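# Pack lab glassware into foam case and close lid

## Task

Put the flask, the condenser, the distillation head and the thermometer adapter into the foam of the case, each in its own matching cut-out (the condenser's hose connectors must sit in the foam as well), then close the case lid. The glass must not be broken: a strong squeeze, a hard press, or a drop of more than a few centimetres ruins it and fails the job.

## Robot and tools

Robot: two arms, left_arm and right_arm, each ending in a five-finger hand. right_arm has a right hand; left_arm has a mirrored left hand. Calibrated bases in the scene frame: left_arm at (-0.049, +0.410, 0) m, right_arm at (+0.054, -0.359, 0) m, both nearly unrotated.

Frames. Scene frame: origin at table-top height, midway between the nominal bases, +z up, +x out over the table, left_arm on the +y side (image sides may differ). Reported hand positions (m), orientations (quat_wxyz) and velocities are in each arm's own base frame. Fixed cameras and the table use the scene frame. Motion offsets are along the current Hand target's own axes.

Hand point: a point 0.15 m out from the wrist flange along the fingers and 0.05 m in front of the palm. Its +z runs along straight fingers, +y points out of the palm, +x runs across the palm away from the thumb on the right hand and toward the thumb on the left hand. Straight fingertips reach 0.06 to 0.07 m past the point, and finger centre lines sit 0.06 m behind it along -y. A bracket on the little-finger side can strike things. With level fingers the wrist may hang below the point (up to 0.11 m palm down, 0.23 m palm up) and reach the table first. A thumb swung in front of the palm plus fingers can hold objects about 0.035 to 0.065 m thick, or a handle down to 0.025 m.

Row layout (used by execute_actions and move): one flat list of 28 numbers in [-1, 1] covering both arms, even if one arm is idle. Order: left pose dx, dy, dz, rx, ry, rz; left hand thumb_turn, thumb_bend, index, middle, ring, little, force_limit, speed; then the same fourteen for the right arm. Pose numbers are offsets, not poses, from that arm's Hand target at the start of the action or move, along its own axes; 1.0 equals 0.6 m or 180 degrees, and rx, ry, rz form one rotation vector. Every row of one action counts from that same start, and repeating an offset moves the arm again. Six zeros re-command the current Hand target. Hand motor numbers are targets: -1 open (straight finger, thumb beside the palm), +1 closed (curled finger, thumb opposite the fingers). force_limit maps -1..+1 to about 0..10 N at the fingertip (0..15 N for the two thumb motors); speed rises from near zero at -1 to full at +0.48 and above. For a gentle grip close with speed at -0.94 or lower. There is no 'no change' value: to keep a hand as is, resend the last eight hand numbers you actually sent; if none sent yet, send its hand_measured six plus hand_force_limit and hand_speed. Raising force_limit alone does not restart a stopped motor; send a more closed target too.

Tools:
- execute_actions(actions, cameras): actions is a list of actions; each is a table of up to 15 rows, one per 1/30 s step, the last row held if fewer. Images return only for an empty list or when cameras names them (["all"], names, or []).
- move(target, speed, blend, stop_force, zero, blocking, cameras): target is one 28-number row or up to 15 rows, all offsets from the same starting Hand targets. speed in m/s, 0.002 to 3.6 (default 0.25), turning rate capped at twice that in rad/s; one value or one per target. blend in m rounds corners in a list (0 = stop at each). stop_force in N, 3 to 120, ends an arm's path once its wrist sensor feels that push; unreliable while the hand rotates and for light loose objects; omit it when moving off a contact. zero (default true) rezeros the sensor before the move. blocking=false returns early (not allowed with stop_force). Paths are straight, do not avoid obstacles, and should not pass near an arm's own base.
- wait(seconds 0 to 10), stop(), zoom_image(camera, region [x0, y0, x1, y1] in pixels, at most 504 by 504), show_instructions(), zero_wrist_force(arm), finished_scene(scene=1).

Cameras: cam_high, cam_low, cam_glassware (896x504 each), cam_left_wrist, cam_right_wrist (672x504 fisheye).

Results: per arm, end_effector_position, quat, velocities, Hand target (last commanded pose after clipping; next offsets count from it), joint positions and torques, wrist force and torque along the hand's axes (push from a surface reads as force into the arm), plus a peak line. Per hand: hand_measured, hand_stopped_by (moving, target, force, stalled, fault), hand_load_n (positive when pushed open; a lost grip shows as load near 0). A move adds a 'move:' line: done, off_target, moving, held or fault, with limits=paced (pose clipped) or limits=held. Orientation commands are clipped to 32 degrees from the measured one each step. If the hand settles short, send the remaining gap as an offset. MOTOR HOT appears at 70 C; at 85 C the arm brakes for 30 to 60 s.

Avoid: squeezing or pressing the glass hard, dropping it or releasing it while it moves, letting anything leave the table, hitting fixed or heavy things. Arms are stiff; a target slightly beyond a firm contact, contact torque at a joint limit (135 N m for the big joints, 25.2 N m wrists) or about 150 N on the arm stops it for 10 s. Keep the two arms and hands from touching each other; a clearance check helps but does not prevent every contact. Move slowly near contact.

Each tool is called after "Emit:" as name(argument=value, ...), one argument or row to a line, values as JSON.

Reference images:

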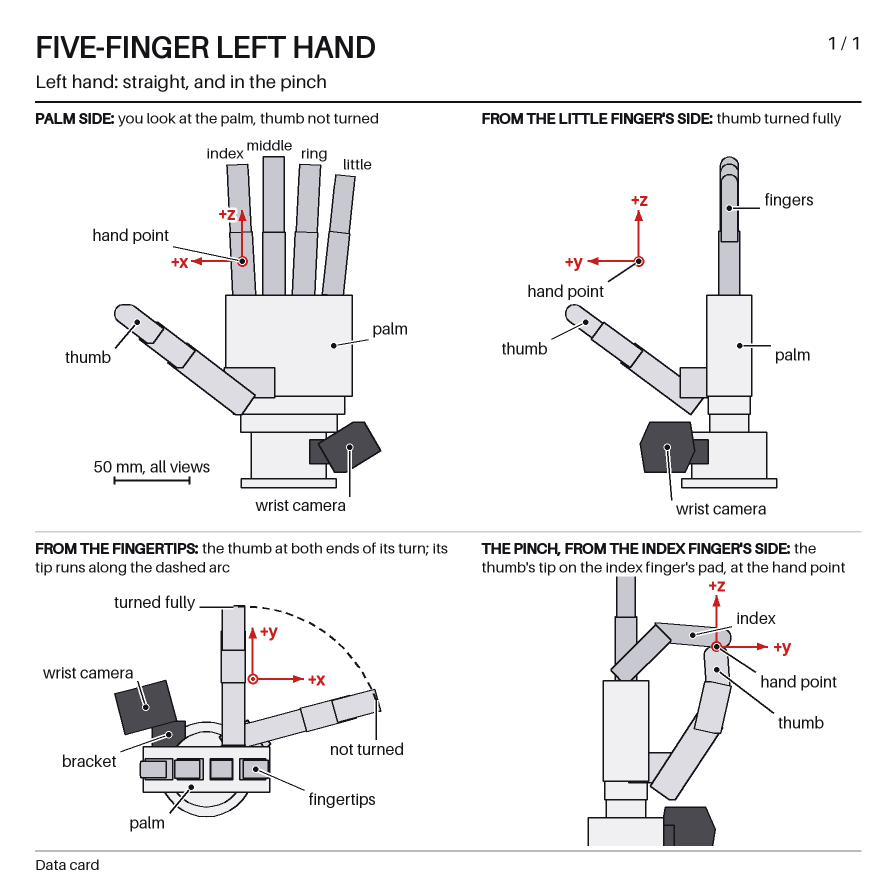

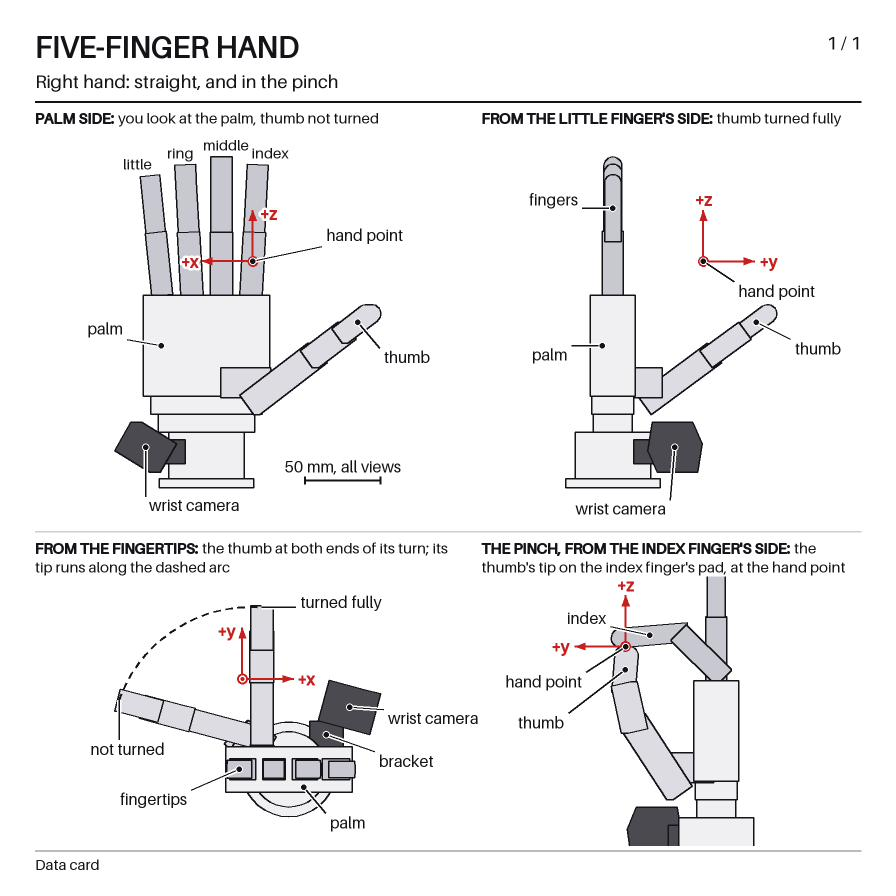

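## Session

Emit:
execute_actions(
  actions=[],
)

Scene clock: 0.00 s.
left_arm: end_effector_position=(+0.6076, +0.0869, +0.2024) hand_measured=(-1.000, -1.000, -1.000, -1.000, -1.000, -1.000) hand_load_n=(+0.0, +0.0, +0.0, +0.0, +0.0, +0.0) hand_stopped_by=(target, target, target, target, target, target) hand_force_limit=0.00 hand_speed=-0.80 end_effector_quat_wxyz=(+0.512, +0.464, +0.539, -0.482) | right_arm: end_effector_position=(+0.4978, +0.5794, +0.3468) hand_measured=(-1.000, -1.000, -1.000, -1.000, -1.000, -1.000) hand_load_n=(+0.5, +0.0, +0.0, +0.5, +0.0, +0.0) hand_stopped_by=(target, target, target, target, target, target) hand_force_limit=0.00 hand_speed=-0.80 end_effector_quat_wxyz=(-0.006, +0.474, +0.716, +0.512)
Joint positions: left_arm=[3.921 -2.48 -1.473 0.83 -0.675 1.513] | right_arm=[0.655 -1.173 1.252 0.443 1.271 0.428]
Joint velocities: within noise
Joint torques (N m): no reading
Motor temperatures (°C): left_arm=[31 29 33 34 33 35] | right_arm=[30 33 30 33 36 31]
Wrist force (N): no reading
Wrist torque (N m): no reading
Wrist force, peak (N): no reading
Hand target: left_arm +0.6076, +0.0869, +0.2024; +0.512, +0.464, +0.539, -0.482 | right_arm +0.4978, +0.5794, +0.3468; -0.006, +0.474, +0.716, +0.512

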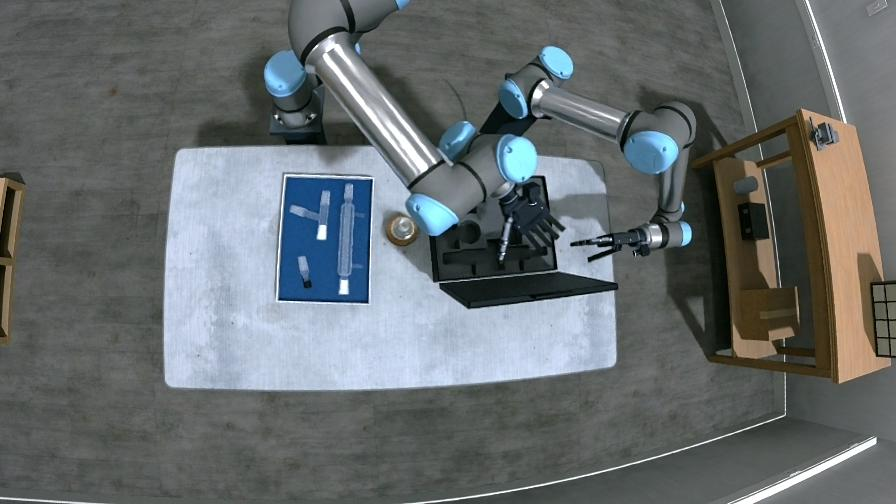

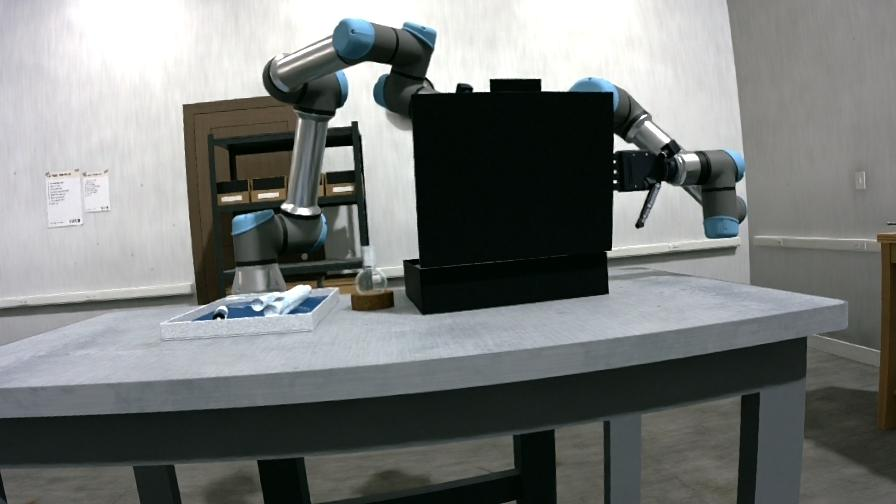

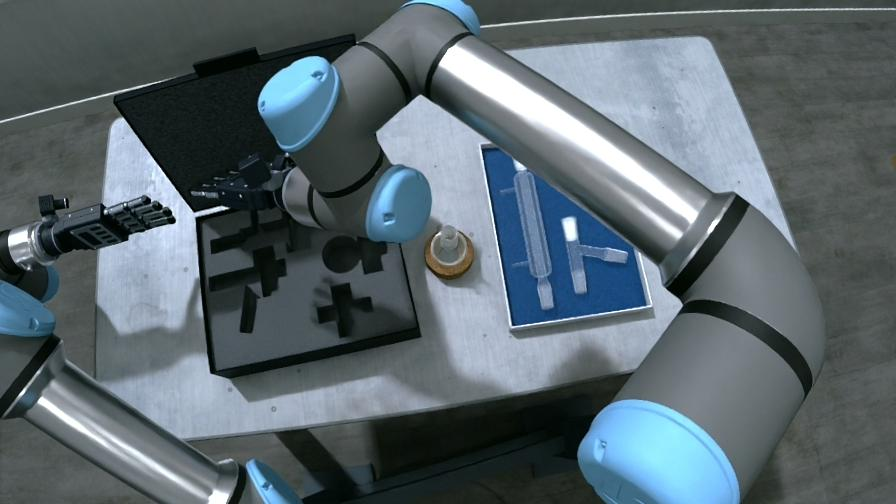

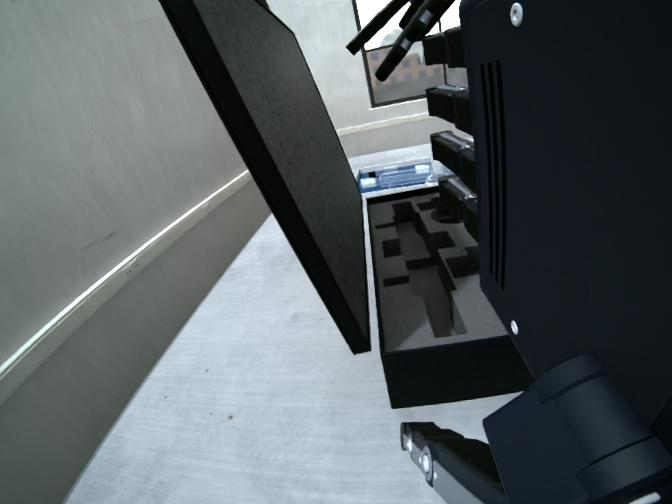

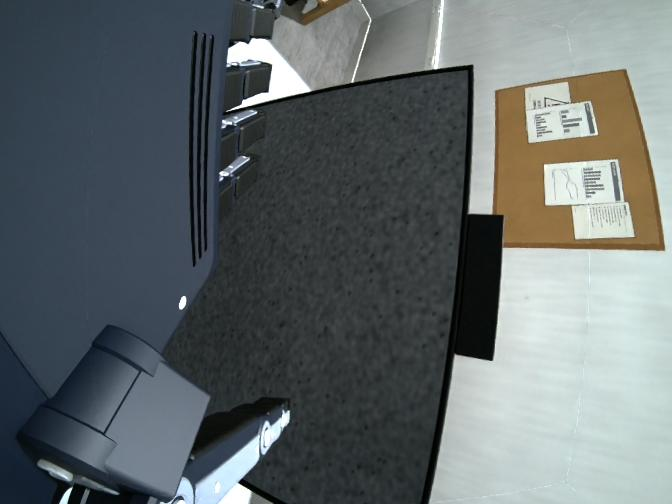

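Emit:
zoom_image(
  camera="cam_glassware",
  region=[180, 190, 440, 380],
)

Emit:
zoom_image(
  camera="cam_high",
  region=[270, 160, 390, 310],
)

Emit:
zoom_image(
  camera="cam_glassware",
  region=[410, 130, 660, 340],
)

Emit:
zoom_image(
  camera="cam_low",
  region=[150, 230, 420, 350],
)

Scaled by 1.938 from the camera's 896x504 image, which has a finer 1280x720 frame.

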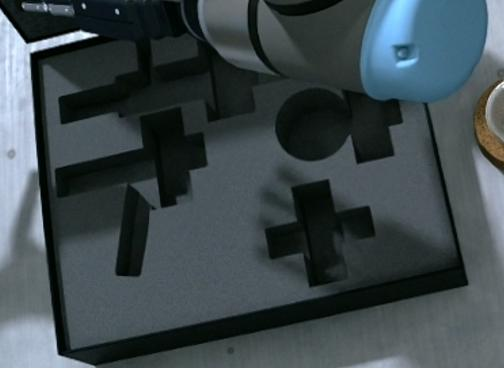

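Scaled by 3.360 from the camera's 896x504 image, which has a finer 1280x720 frame.

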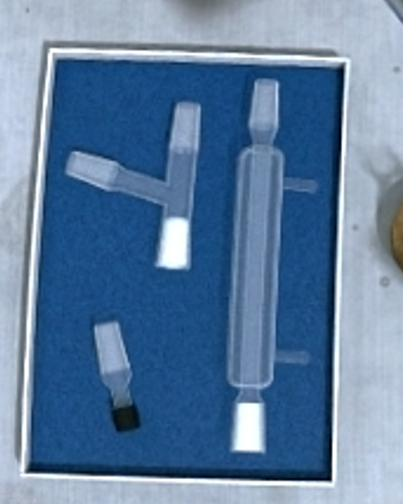

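Scaled by 2.016 from the camera's 896x504 image, which has a finer 1280x720 frame.

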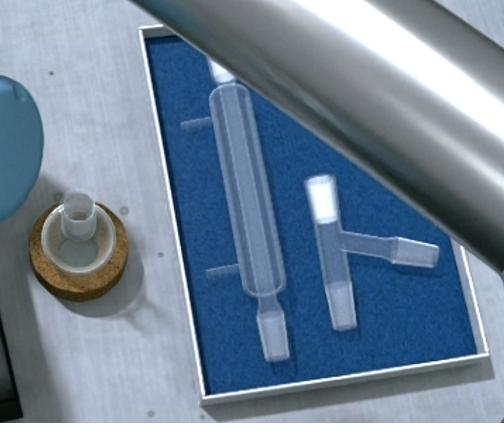

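Scaled by 1.867 from the camera's 896x504 image, which has a finer 1280x720 frame.

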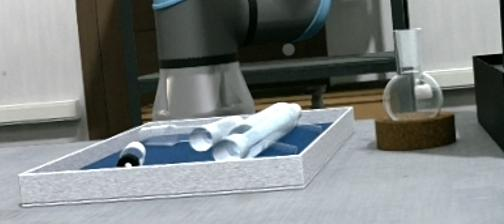

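Emit:
move(
  target=[-0.2335, -0.325, -0.2035, 0, 0, 0, -1, -1, -1, -1, -1, -1, 0, -0.8, -0.2348, -0.0325, -0.5738, 0, 0, 0, -1, -1, -1, -1, -1, -1, 0, -0.8],
  speed=0.25,
  cameras=["cam_high", "cam_glassware"],
)

Scene clock: 30.37 s.
left_arm: end_effector_position=(+0.4074, +0.1869, +0.3522) hand_measured=(-1.000, -1.000, -1.000, -1.000, -1.000, -1.000) hand_load_n=(+0.0, -0.5, +0.0, +0.0, +0.0, +0.0) hand_stopped_by=(target, target, target, target, target, target) hand_force_limit=0.00 hand_speed=-0.80 end_effector_quat_wxyz=(+0.512, +0.464, +0.539, -0.482) | right_arm: end_effector_position=(+0.3976, +0.2297, +0.4267) hand_measured=(-1.000, -1.000, -1.000, -1.000, -1.000, -1.000) hand_load_n=(+0.0, +0.0, +0.0, +0.0, +0.0, +0.0) hand_stopped_by=(target, target, target, target, target, target) hand_force_limit=0.00 hand_speed=-0.80 end_effector_quat_wxyz=(-0.006, +0.474, +0.716, +0.512) end_effector_velocity=(+0.000, +0.000, +0.000) end_effector_angular_velocity=(-0.001, -0.003, +0.003)
Joint positions: left_arm=[4.318 -2.095 -1.71 0.677 -1.073 1.521] | right_arm=[-0.338 -1.843 1.882 1.124 0.544 -0.507]
Joint velocities: left_arm=[within noise] | right_arm=[0 0 0 0.002 -0.001 -0.005]
Joint torques (N m): left_arm=[7.34 41.07 27.94 -1.29 -1.01 1.3] | right_arm=[-5.04 -11.99 -26.26 3.15 -1.72 -1.55]
Wrist force (N): left_arm=[-0.1 0.0 -0.3] | right_arm=[-0.1 -0.5 0.1]
Wrist torque (N m): left_arm=[0.03 0.01 -0.03] | right_arm=[-0.09 -0.01 -0.05]
Wrist force, peak (N): left_arm=[-1.1 -1.1 -1.0] | right_arm=[0.8 -0.1 2.0]
Hand target: left_arm +0.4074, +0.1870, +0.3523; +0.512, +0.464, +0.539, -0.482 | right_arm +0.3976, +0.2297, +0.4267; -0.006, +0.474, +0.716, +0.512
Off the commanded pose: left_arm 0.000 m, 0 deg | right_arm 0.000 m, 0 deg.
move: done
Images, in order (width x height): cam_high 896x504, cam_glassware 896x504.

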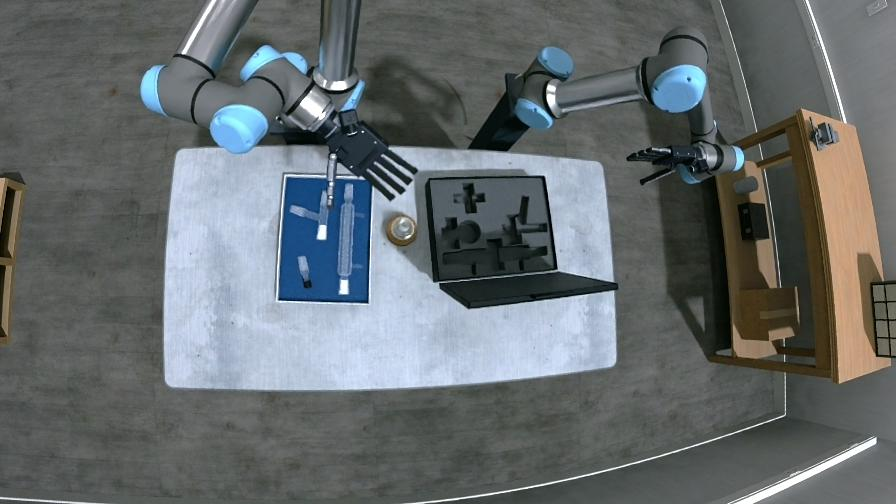

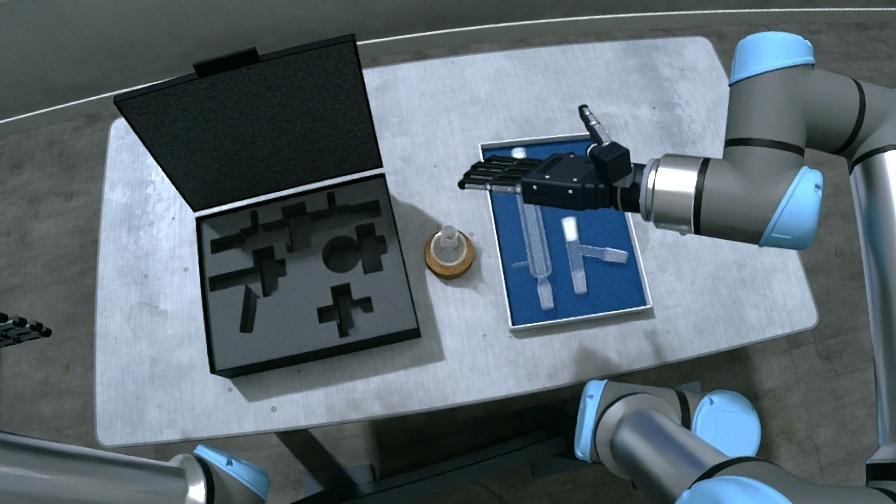

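Emit:
zoom_image(
  camera="cam_glassware",
  region=[190, 170, 430, 385],
)

Emit:
zoom_image(
  camera="cam_high",
  region=[420, 165, 620, 315],
)

Emit:
zoom_image(
  camera="cam_glassware",
  region=[410, 120, 670, 340],
)

Scaled by 2.100 from the camera's 896x504 image, which has a finer 1280x720 frame.

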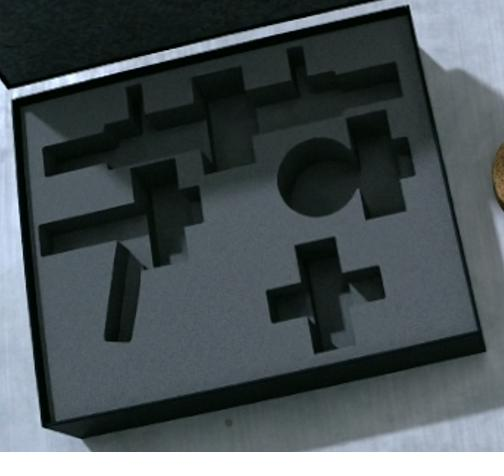

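Scaled by 2.520 from the camera's 896x504 image, which has a finer 1280x720 frame.

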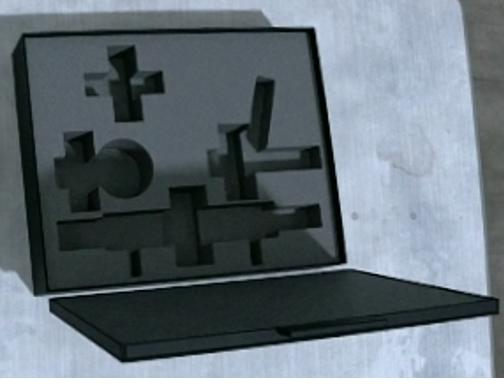

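Scaled by 1.938 from the camera's 896x504 image, which has a finer 1280x720 frame.

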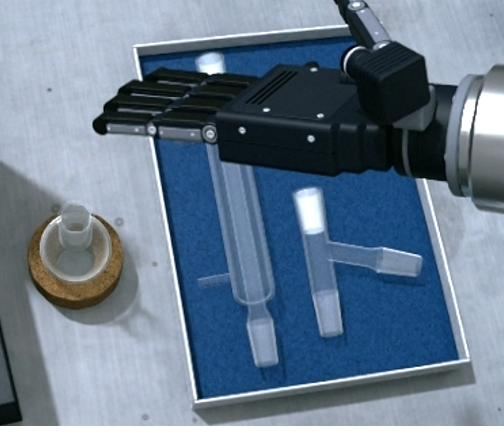

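Emit:
move(
  target=[0, 0, 0, 0, 0, 0, -1, -1, -1, -1, -1, -1, 0, -0.8, -0.3648, -0.2122, -0.1782, 0.1387, -0.1574, 0.6779, 1, -1, -0.3, -0.3, 1, 1, 0, 0],
  speed=0.3,
  cameras=["all"],
)

Scene clock: 70.70 s.
left_arm: end_effector_position=(+0.4074, +0.1870, +0.3523) hand_measured=(-1.000, -1.000, -1.000, -1.000, -1.000, -1.000) hand_load_n=(+0.0, +0.0, +0.0, +0.0, +0.0, +0.0) hand_stopped_by=(target, target, target, target, target, target) hand_force_limit=0.00 hand_speed=-0.80 end_effector_quat_wxyz=(+0.512, +0.464, +0.539, -0.482) | right_arm: end_effector_position=(+0.3797, +0.0000, +0.2768) hand_measured=(+1.000, -1.000, -0.300, -0.300, +1.000, +1.000) hand_load_n=(+0.0, +0.0, +0.0, +0.0, +0.0, +0.5) hand_stopped_by=(target, target, target, target, target, target) hand_force_limit=0.00 hand_speed=0.00 end_effector_quat_wxyz=(-0.382, +0.924, +0.000, +0.001)
Joint positions: left_arm=[4.318 -2.095 -1.71 0.677 -1.073 1.521] | right_arm=[-0.63 -1.274 1.593 1.783 0.962 0.771]
Joint torques (N m): left_arm=[10.49 40.7 28.55 -3.71 -0.98 -2.07] | right_arm=[3.96 -23.63 -9.27 1.88 -1.74 1.23]
Wrist force (N): left_arm=[-0.2 0.2 -0.3] | right_arm=[1.6 3.2 0.2]
Wrist torque (N m): left_arm=[0.07 0.02 -0.03] | right_arm=[0.20 -0.18 0.24]
Wrist force, peak (N): left_arm=[-0.5 0.0 -0.5] | right_arm=[2.2 4.3 0.3]
Hand target: left_arm +0.4074, +0.1870, +0.3523; +0.512, +0.464, +0.539, -0.482 | right_arm +0.3797, +0.0000, +0.2767; -0.382, +0.924, +0.000, +0.000
Off the commanded pose: left_arm 0.000 m, 0 deg | right_arm 0.000 m, 0 deg.
move: done
camera_calibration:
cam_left_wrist: T_world_to_cam=[[-0.962689, -0.135793, -0.234071, 0.502391], [0.128606, 0.531473, -0.837256, 0.141043], [0.238096, -0.83612, -0.494179, 0.343526], [0, 0, 0, 1]] pos_world=[0.383716, 0.28049, 0.405448]
cam_right_wrist: T_world_to_cam=[[0.249512, -0.665489, -0.703468, 0.105242], [-0.798675, -0.552214, 0.239119, 0.226165], [-0.547596, 0.50218, -0.669294, 0.506857], [0, 0, 0, 1]] pos_world=[0.431926, -0.0596046, 0.359191]

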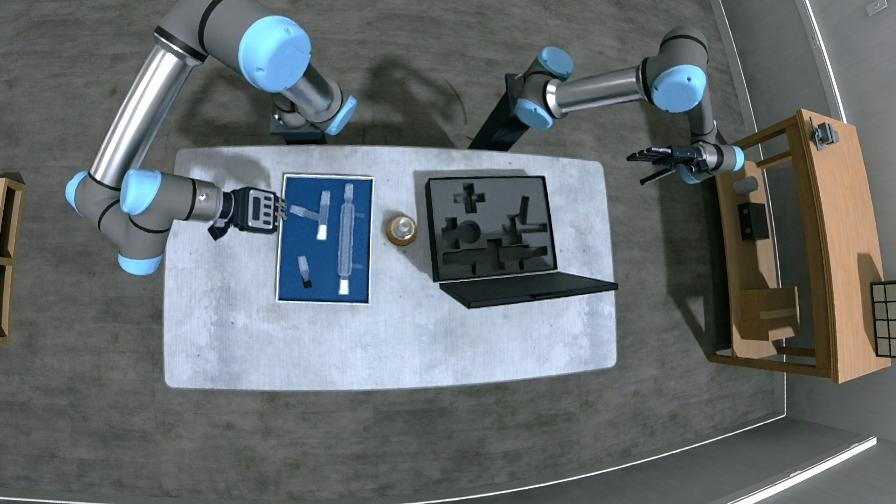

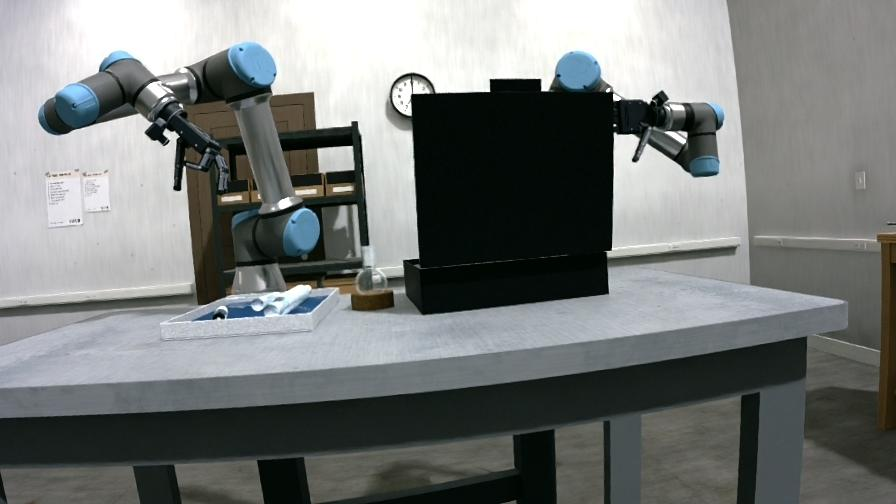

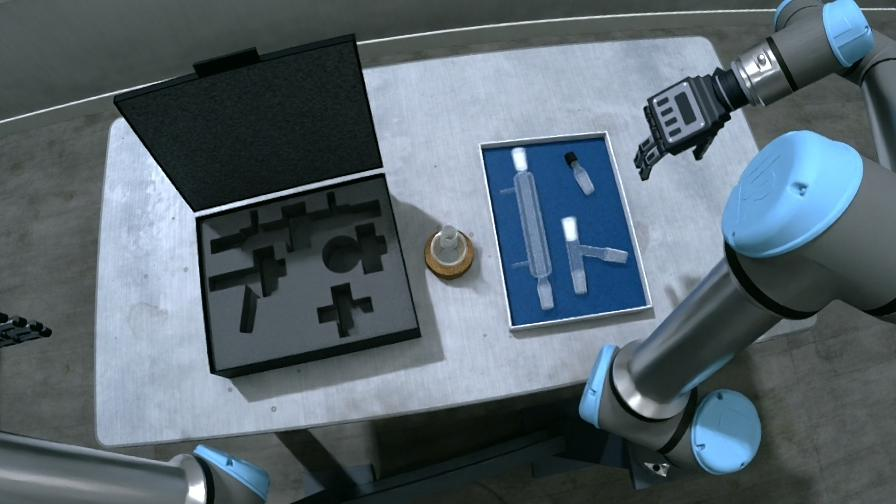

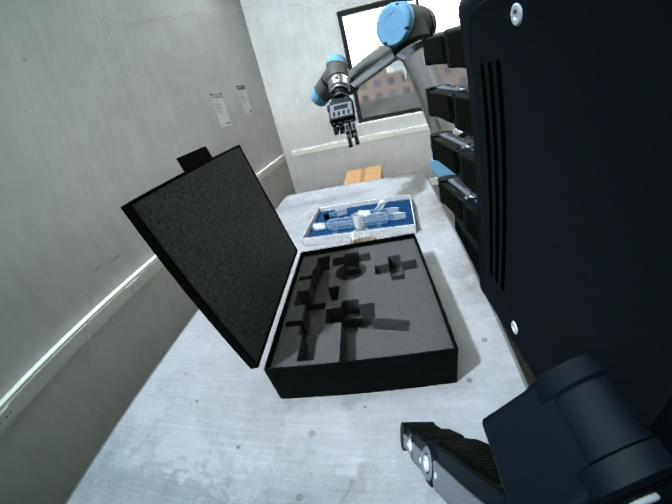

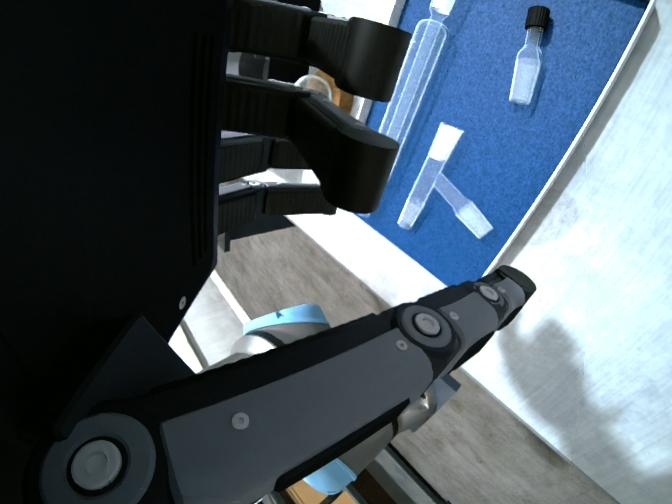

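Emit:
zoom_image(
  camera="cam_glassware",
  region=[610, 50, 770, 200],
)

Emit:
zoom_image(
  camera="cam_high",
  region=[200, 170, 300, 260],
)

Emit:
zoom_image(
  camera="cam_left_wrist",
  region=[240, 180, 480, 410],
)

Scaled by 3.150 from the camera's 896x504 image, which has a finer 1280x720 frame.

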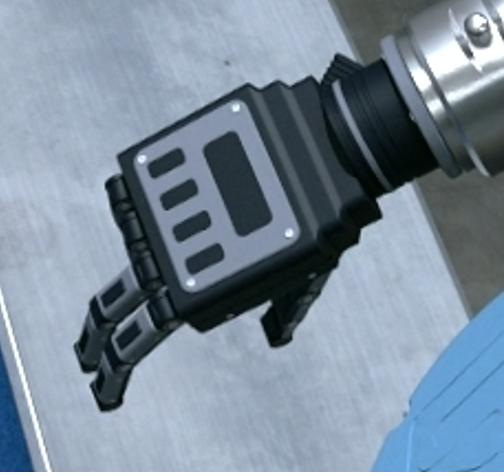

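Scaled by 5.040 from the camera's 896x504 image, which has a finer 1280x720 frame.

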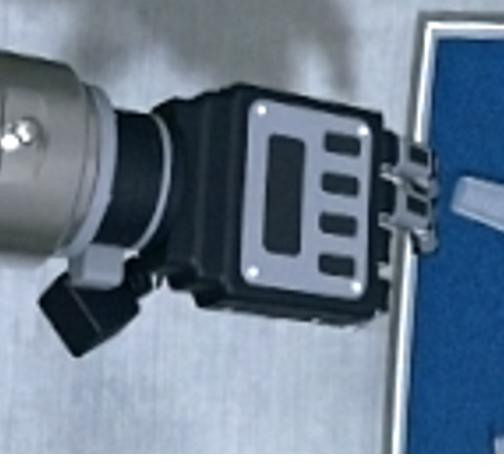

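Scaled by 2.100 from the camera's 672x504 image, which has a finer 960x720 frame.

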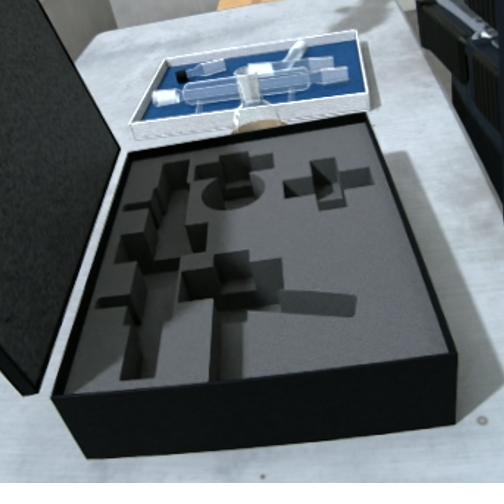

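Emit:
zoom_image(
  camera="cam_right_wrist",
  region=[340, 0, 672, 300],
)

Scaled by 1.518 from the camera's 672x504 image, which has a finer 960x720 frame.

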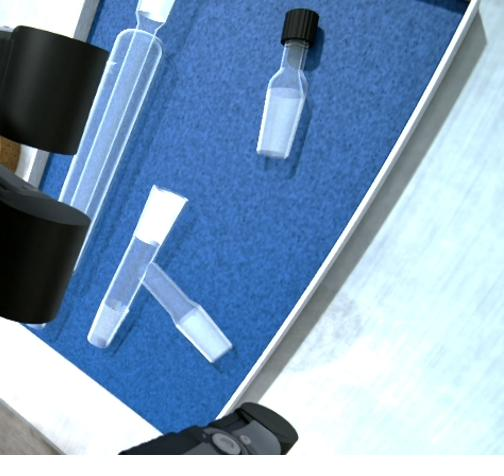

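Emit:
move(
  target=[0, 0, 0, 0, 0, 0, -1, -1, -1, -1, -1, -1, 0, -0.8, 0.0338, 0.1824, 0.2578, -0.0278, 0, 0, 1, -1, 0, 0, 1, 1, 0, 0],
  speed=0.2,
  cameras=["cam_high", "cam_glassware", "cam_right_wrist"],
)

Scene clock: 102.47 s.
left_arm: end_effector_position=(+0.4074, +0.1870, +0.3523) hand_measured=(-1.000, -1.000, -1.000, -1.000, -1.000, -1.000) hand_load_n=(+0.0, +0.0, +0.0, +0.0, +0.0, +0.0) hand_stopped_by=(target, target, target, target, target, target) hand_force_limit=0.00 hand_speed=-0.80 end_effector_quat_wxyz=(+0.512, +0.464, +0.539, -0.482) | right_arm: end_effector_position=(+0.4001, +0.0318, +0.0900) hand_measured=(+1.000, -1.000, +0.000, +0.000, +1.000, +1.000) hand_load_n=(+0.0, +0.0, +0.0, +0.0, +0.0, +0.0) hand_stopped_by=(target, target, target, target, target, target) hand_force_limit=0.00 hand_speed=0.00 end_effector_quat_wxyz=(-0.342, +0.940, +0.000, +0.000)
Joint positions: left_arm=[4.318 -2.095 -1.71 0.677 -1.073 1.521] | right_arm=[-0.499 -1.06 1.75 1.261 0.971 0.954]
Joint torques (N m): left_arm=[10.35 40.19 28.34 -3.63 -1.01 -2.21] | right_arm=[1.56 -22.42 -19.23 1.4 -1.75 0.08]
Wrist force (N): left_arm=[-0.2 0.1 -0.5] | right_arm=[1.8 3.0 0.5]
Wrist torque (N m): left_arm=[0.05 0.01 -0.03] | right_arm=[0.15 -0.20 0.26]
Wrist force, peak (N): left_arm=[-0.1 -0.4 -0.5] | right_arm=[2.1 4.2 2.2]
Hand target: left_arm +0.4074, +0.1870, +0.3523; +0.512, +0.464, +0.539, -0.482 | right_arm +0.4001, +0.0319, +0.0900; -0.342, +0.940, +0.000, +0.000
Off the commanded pose: left_arm 0.000 m, 0 deg | right_arm 0.000 m, 0 deg.
move: done
camera_calibration:
cam_right_wrist: T_world_to_cam=[[0.249219, -0.724274, -0.642897, -0.0135141], [-0.798633, -0.529198, 0.286593, 0.299608], [-0.547792, 0.442014, -0.710315, 0.382776], [0, 0, 0, 1]] pos_world=[0.452326, -0.0204285, 0.177338]
Images, in order (width x height): cam_high 896x504, cam_glassware 896x504, cam_right_wrist 672x504.

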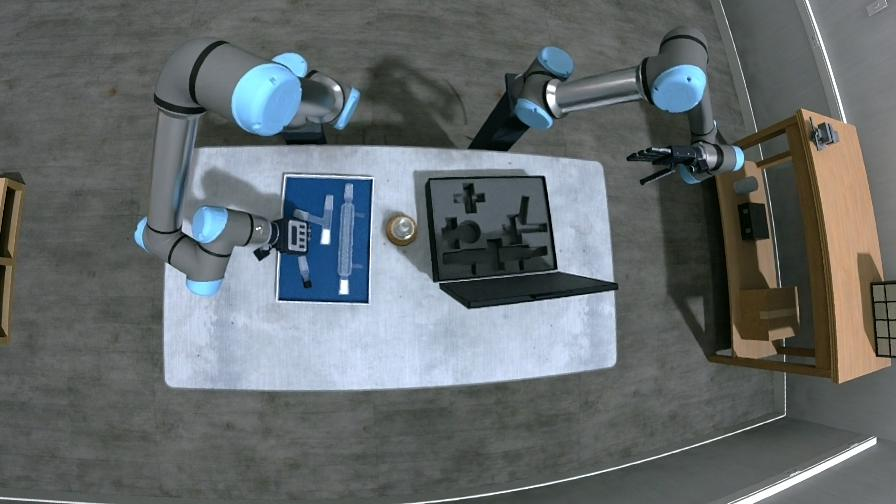

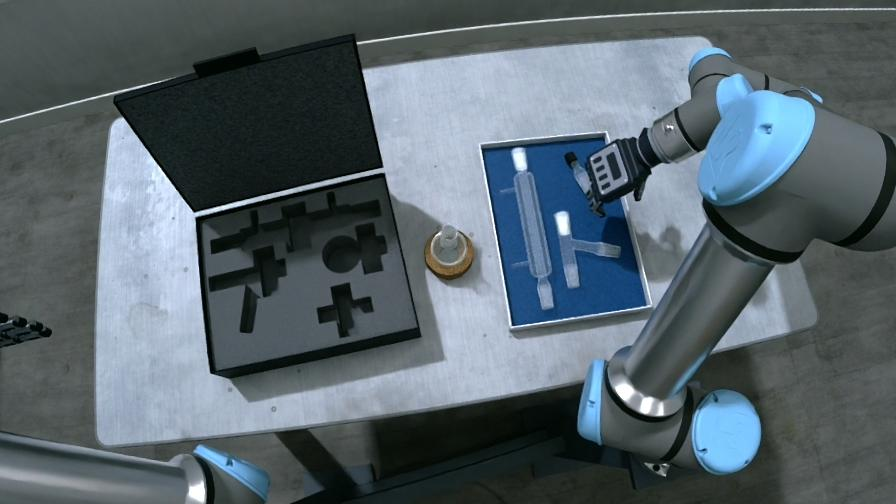

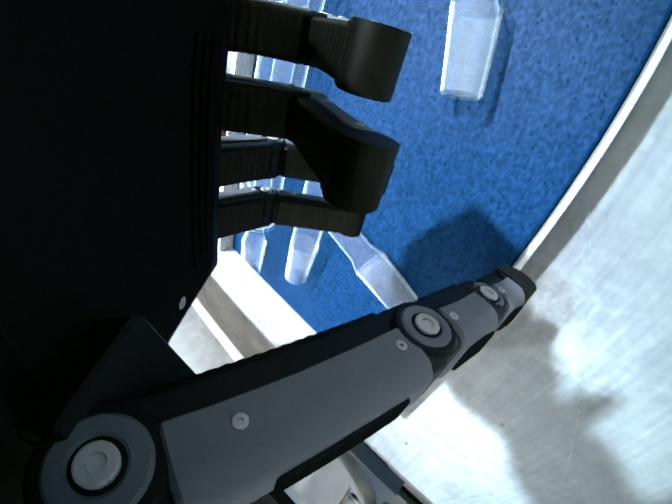

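Emit:
zoom_image(
  camera="cam_right_wrist",
  region=[200, 100, 450, 300],
)

Emit:
zoom_image(
  camera="cam_glassware",
  region=[480, 120, 680, 340],
)

Scaled by 2.016 from the camera's 672x504 image, which has a finer 960x720 frame.

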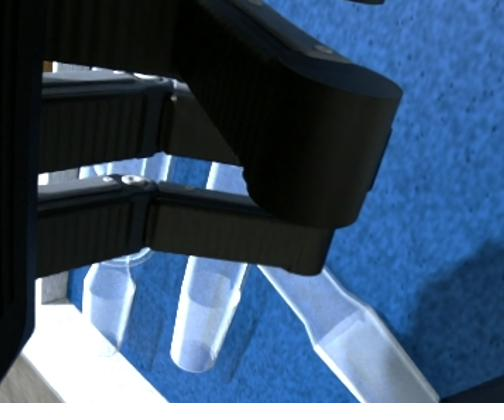

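Scaled by 2.291 from the camera's 896x504 image, which has a finer 1280x720 frame.

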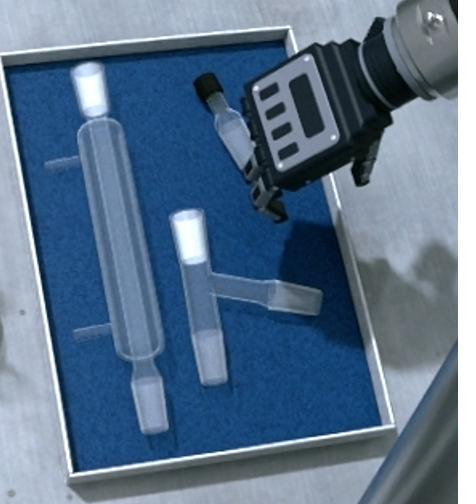

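Emit:
move(
  target=[0, 0, 0, 0, 0, 0, -1, -1, -1, -1, -1, -1, 0, -0.8, 0, 0.0482, 0.05745, 0, 0, 0, 1, -1, 0, 0, 1, 1, 0, 0],
  speed=0.04,
  stop_force=5,
  cameras=["cam_glassware", "cam_right_wrist"],
)

Emit:
move(
  target=[0, 0, 0, 0, 0, 0, -1, -1, -1, -1, -1, -1, 0, -0.8, 0, 0.04285, 0.05107, 0, 0, 0, 1, -1, 0, 0, 1, 1, 0, 0],
  speed=0.008,
  stop_force=3,
  cameras=["cam_glassware", "cam_right_wrist"],
)

Scene clock: 110.83 s.
left_arm: end_effector_position=(+0.4074, +0.1870, +0.3523) hand_measured=(-1.000, -1.000, -1.000, -1.000, -1.000, -1.000) hand_load_n=(+0.0, +0.0, +0.0, +0.0, +0.0, +0.0) hand_stopped_by=(target, target, target, target, target, target) hand_force_limit=0.00 hand_speed=-0.80 end_effector_quat_wxyz=(+0.512, +0.464, +0.539, -0.482) | right_arm: end_effector_position=(+0.4001, +0.0318, +0.0450) hand_measured=(+1.000, -1.000, +0.000, +0.000, +1.000, +1.000) hand_load_n=(+0.0, +0.0, +0.0, +0.0, +0.5, +0.0) hand_stopped_by=(target, target, target, target, target, target) hand_force_limit=0.00 hand_speed=0.00 end_effector_quat_wxyz=(-0.342, +0.940, +0.000, +0.000)
Joint positions: left_arm=[4.318 -2.095 -1.71 0.677 -1.073 1.521] | right_arm=[-0.499 -0.987 1.777 1.161 0.971 0.954]
Joint torques (N m): left_arm=[11.06 39.65 28.8 -3.57 -0.88 -2.38] | right_arm=[-4.76 -42.26 -20.28 2.18 0.33 0.18]
Wrist force (N): left_arm=[-0.2 0.1 -0.2] | right_arm=[1.7 3.2 0.3]
Wrist torque (N m): left_arm=[0.04 0.02 -0.04] | right_arm=[0.22 -0.19 0.25]
Wrist force, peak (N): left_arm=[-0.6 0.4 -0.1] | right_arm=[2.2 3.5 0.2]
Hand target: left_arm +0.4074, +0.1870, +0.3523; +0.512, +0.464, +0.539, -0.482 | right_arm +0.4001, +0.0318, +0.0450; -0.342, +0.940, +0.000, +0.000
Off the commanded pose: left_arm 0.000 m, 0 deg | right_arm 0.000 m, 0 deg.
move: done
camera_calibration:
cam_right_wrist: T_world_to_cam=[[0.249121, -0.72428, -0.642928, -0.0424606], [-0.798679, -0.529122, 0.286603, 0.312555], [-0.547768, 0.442094, -0.710283, 0.350727], [0, 0, 0, 1]] pos_world=[0.452326, -0.0204283, 0.132238]
Images, in order (width x height): cam_glassware 896x504, cam_right_wrist 672x504.

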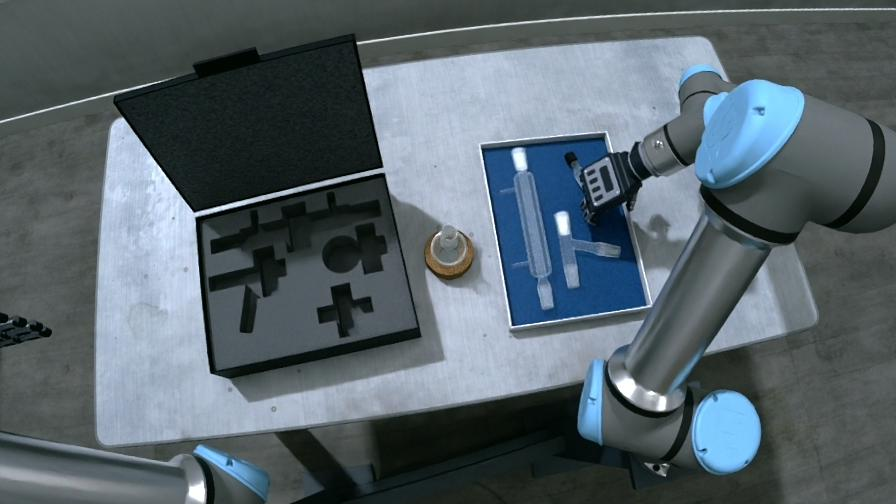

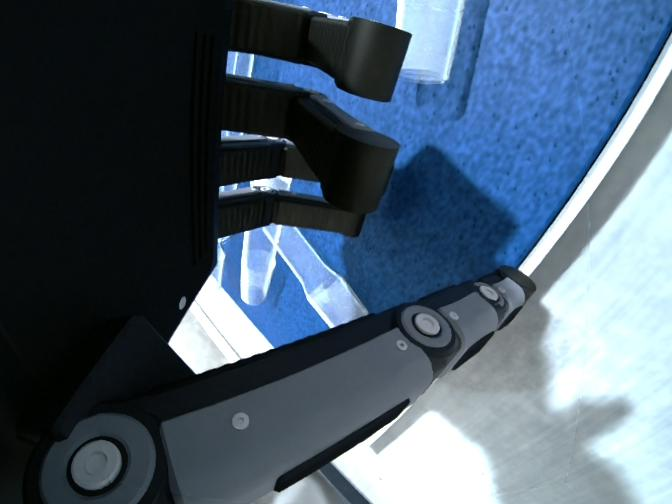

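Scene clock: 112.70 s.
left_arm: end_effector_position=(+0.4074, +0.1870, +0.3523) hand_measured=(-1.000, -1.000, -1.000, -1.000, -1.000, -1.000) hand_load_n=(+0.0, +0.0, +0.0, +0.0, +0.0, +0.0) hand_stopped_by=(target, target, target, target, target, target) hand_force_limit=0.00 hand_speed=-0.80 end_effector_quat_wxyz=(+0.512, +0.464, +0.539, -0.482) | right_arm: end_effector_position=(+0.4001, +0.0318, +0.0382) hand_measured=(+1.000, -1.000, +0.000, +0.000, +1.000, +1.000) hand_load_n=(+0.0, +0.0, +0.0, -1.5, +0.0, +0.0) hand_stopped_by=(target, target, target, target, target, target) hand_force_limit=0.00 hand_speed=0.00 end_effector_quat_wxyz=(-0.342, +0.940, +0.000, +0.000)
Joint positions: left_arm=[4.318 -2.095 -1.71 0.677 -1.073 1.521] | right_arm=[-0.499 -0.975 1.78 1.146 0.971 0.954]
Joint torques (N m): left_arm=[9.88 40.78 28.63 -3.68 -0.88 -2.16] | right_arm=[-5.08 -41.42 -19.35 3.54 0.33 1.19]
Wrist force (N): left_arm=[-0.2 -0.1 -0.3] | right_arm=[1.8 0.9 -1.3]
Wrist torque (N m): left_arm=[0.02 0.02 -0.03] | right_arm=[0.20 -0.15 0.19]
Wrist force, peak (N): left_arm=[-0.5 -0.1 -0.3] | right_arm=[2.0 3.7 0.5]
Hand target: left_arm +0.4074, +0.1870, +0.3523; +0.512, +0.464, +0.539, -0.482 | right_arm +0.4001, +0.0318, +0.0382; -0.342, +0.940, +0.000, +0.000 (not the last commanded pose)
Off the commanded pose: left_arm 0.000 m, 0 deg | right_arm 0.033 m, 0 deg.
move: contact (right_arm)
camera_calibration:
cam_right_wrist: T_world_to_cam=[[0.249086, -0.724251, -0.642974, -0.0468103], [-0.798663, -0.529135, 0.286623, 0.314494], [-0.547807, 0.442126, -0.710233, 0.34591], [0, 0, 0, 1]] pos_world=[0.452326, -0.0204284, 0.125438]
Images, in order (width x height): cam_glassware 896x504, cam_right_wrist 672x504.

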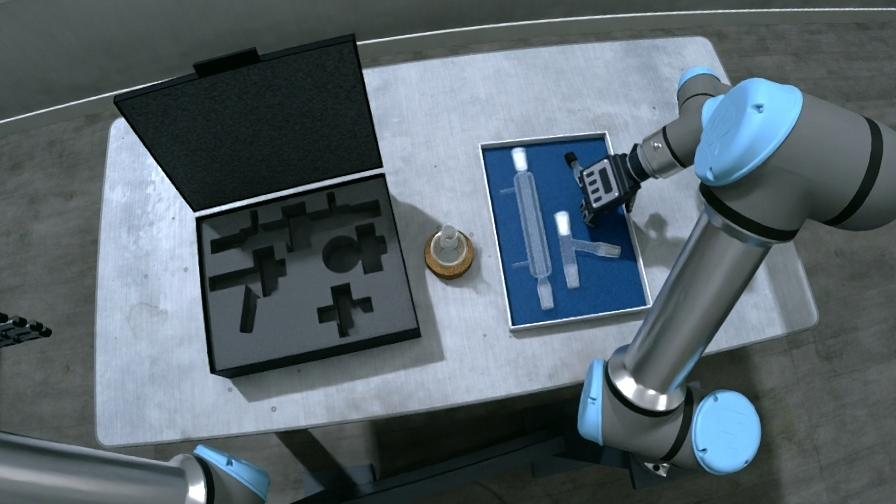

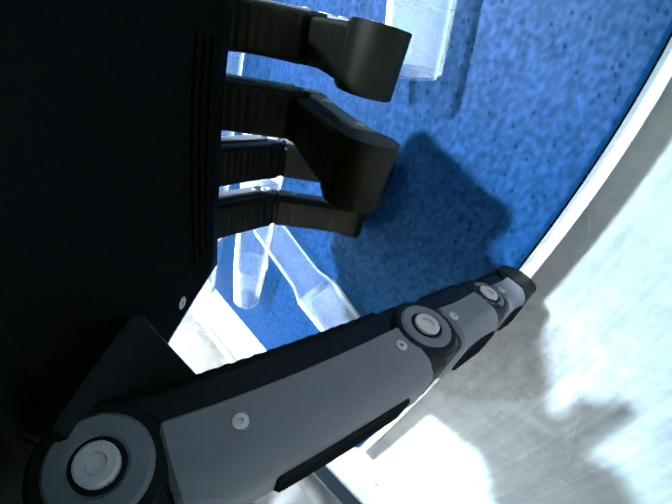

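Emit:
move(
  target=[
    [0, 0, 0, 0, 0, 0, -1, -1, -1, -1, -1, -1, 0, -0.8, 0, -0.0536, -0.0638, 0, 0, 0, 1, -1, 0, 0, 1, 1, 0, 0],
    [0, 0, 0, 0, 0, 0, -1, -1, -1, -1, -1, -1, 0, -0.8, 0.0667, -0.0792, -0.1773, 0, 0, 0, 1, -1, 0, 0, 1, 1, 0, 0],
  ],
  speed=0.15,
  blend=0.02,
  cameras=["cam_glassware", "cam_right_wrist"],
)

Emit:
zoom_image(
  camera="cam_right_wrist",
  region=[220, 0, 560, 290],
)

Scene clock: 116.90 s.
left_arm: end_effector_position=(+0.4074, +0.1870, +0.3523) hand_measured=(-1.000, -1.000, -1.000, -1.000, -1.000, -1.000) hand_load_n=(+0.0, +0.0, +0.0, +0.0, +0.0, +0.0) hand_stopped_by=(target, target, target, target, target, target) hand_force_limit=0.00 hand_speed=-0.80 end_effector_quat_wxyz=(+0.512, +0.464, +0.539, -0.482) | right_arm: end_effector_position=(+0.4400, -0.0001, +0.1502) hand_measured=(+1.000, -1.000, +0.000, +0.000, +1.000, +1.000) hand_load_n=(+0.0, -0.5, +0.0, +0.0, +0.0, +0.0) hand_stopped_by=(target, target, target, target, target, target) hand_force_limit=0.00 hand_speed=0.00 end_effector_quat_wxyz=(-0.342, +0.940, +0.000, +0.000)
Joint positions: left_arm=[4.318 -2.095 -1.71 0.677 -1.073 1.521] | right_arm=[-0.518 -1.045 1.543 1.465 0.978 0.933]
Joint torques (N m): left_arm=[9.6 39.44 27.4 -3.51 -0.91 -2.04] | right_arm=[7.97 -44.52 -25.22 3.91 -1.36 1.34]
Wrist force (N): left_arm=[-0.2 0.3 -0.3] | right_arm=[1.9 3.1 0.5]
Wrist torque (N m): left_arm=[0.07 0.02 -0.04] | right_arm=[0.17 -0.21 0.21]
Wrist force, peak (N): left_arm=[-0.4 0.1 -0.4] | right_arm=[2.2 4.2 1.3]
Hand target: left_arm +0.4074, +0.1870, +0.3523; +0.512, +0.464, +0.539, -0.482 | right_arm +0.4401, -0.0001, +0.1503; -0.342, +0.940, +0.000, +0.000
Off the commanded pose: left_arm 0.000 m, 0 deg | right_arm 0.000 m, 0 deg.
move: done
camera_calibration:
cam_right_wrist: T_world_to_cam=[[0.248986, -0.724245, -0.64302, -0.00777894], [-0.798619, -0.529138, 0.286741, 0.29733], [-0.547917, 0.442134, -0.710144, 0.461451], [0, 0, 0, 1]] pos_world=[0.492227, -0.0523284, 0.237438]
Images, in order (width x height): cam_glassware 896x504, cam_right_wrist 672x504.

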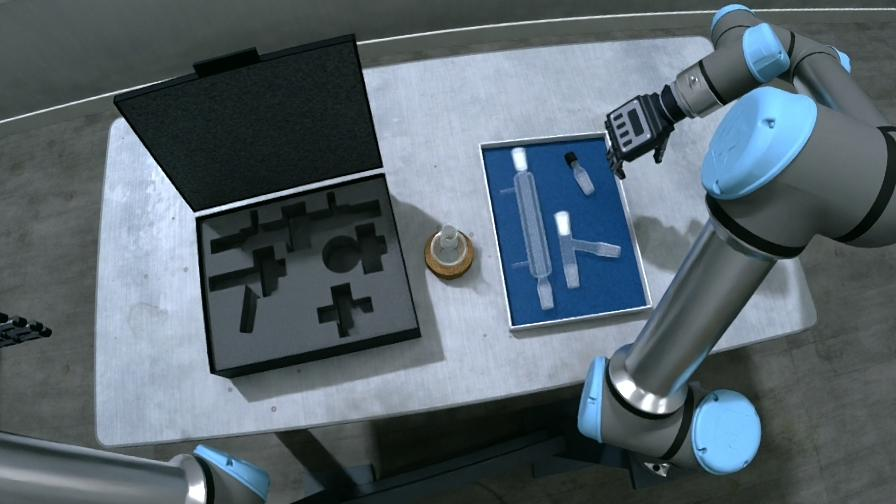

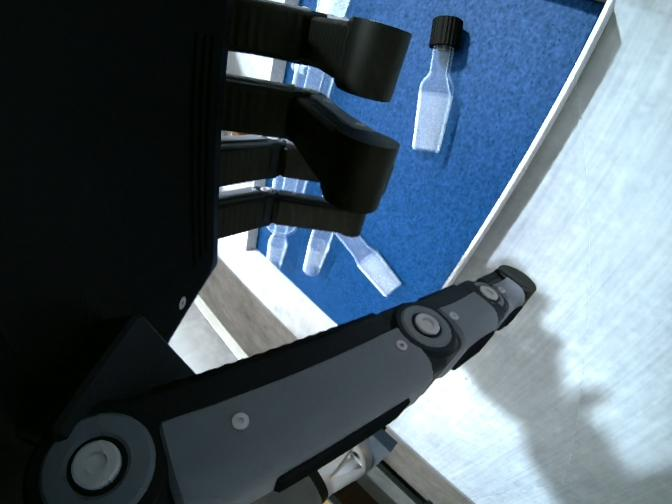

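Scaled by 1.482 from the camera's 672x504 image, which has a finer 960x720 frame.

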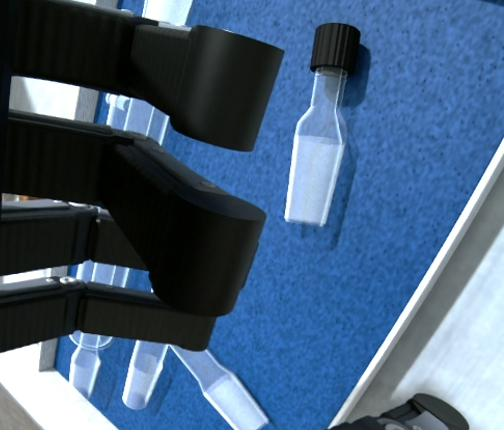

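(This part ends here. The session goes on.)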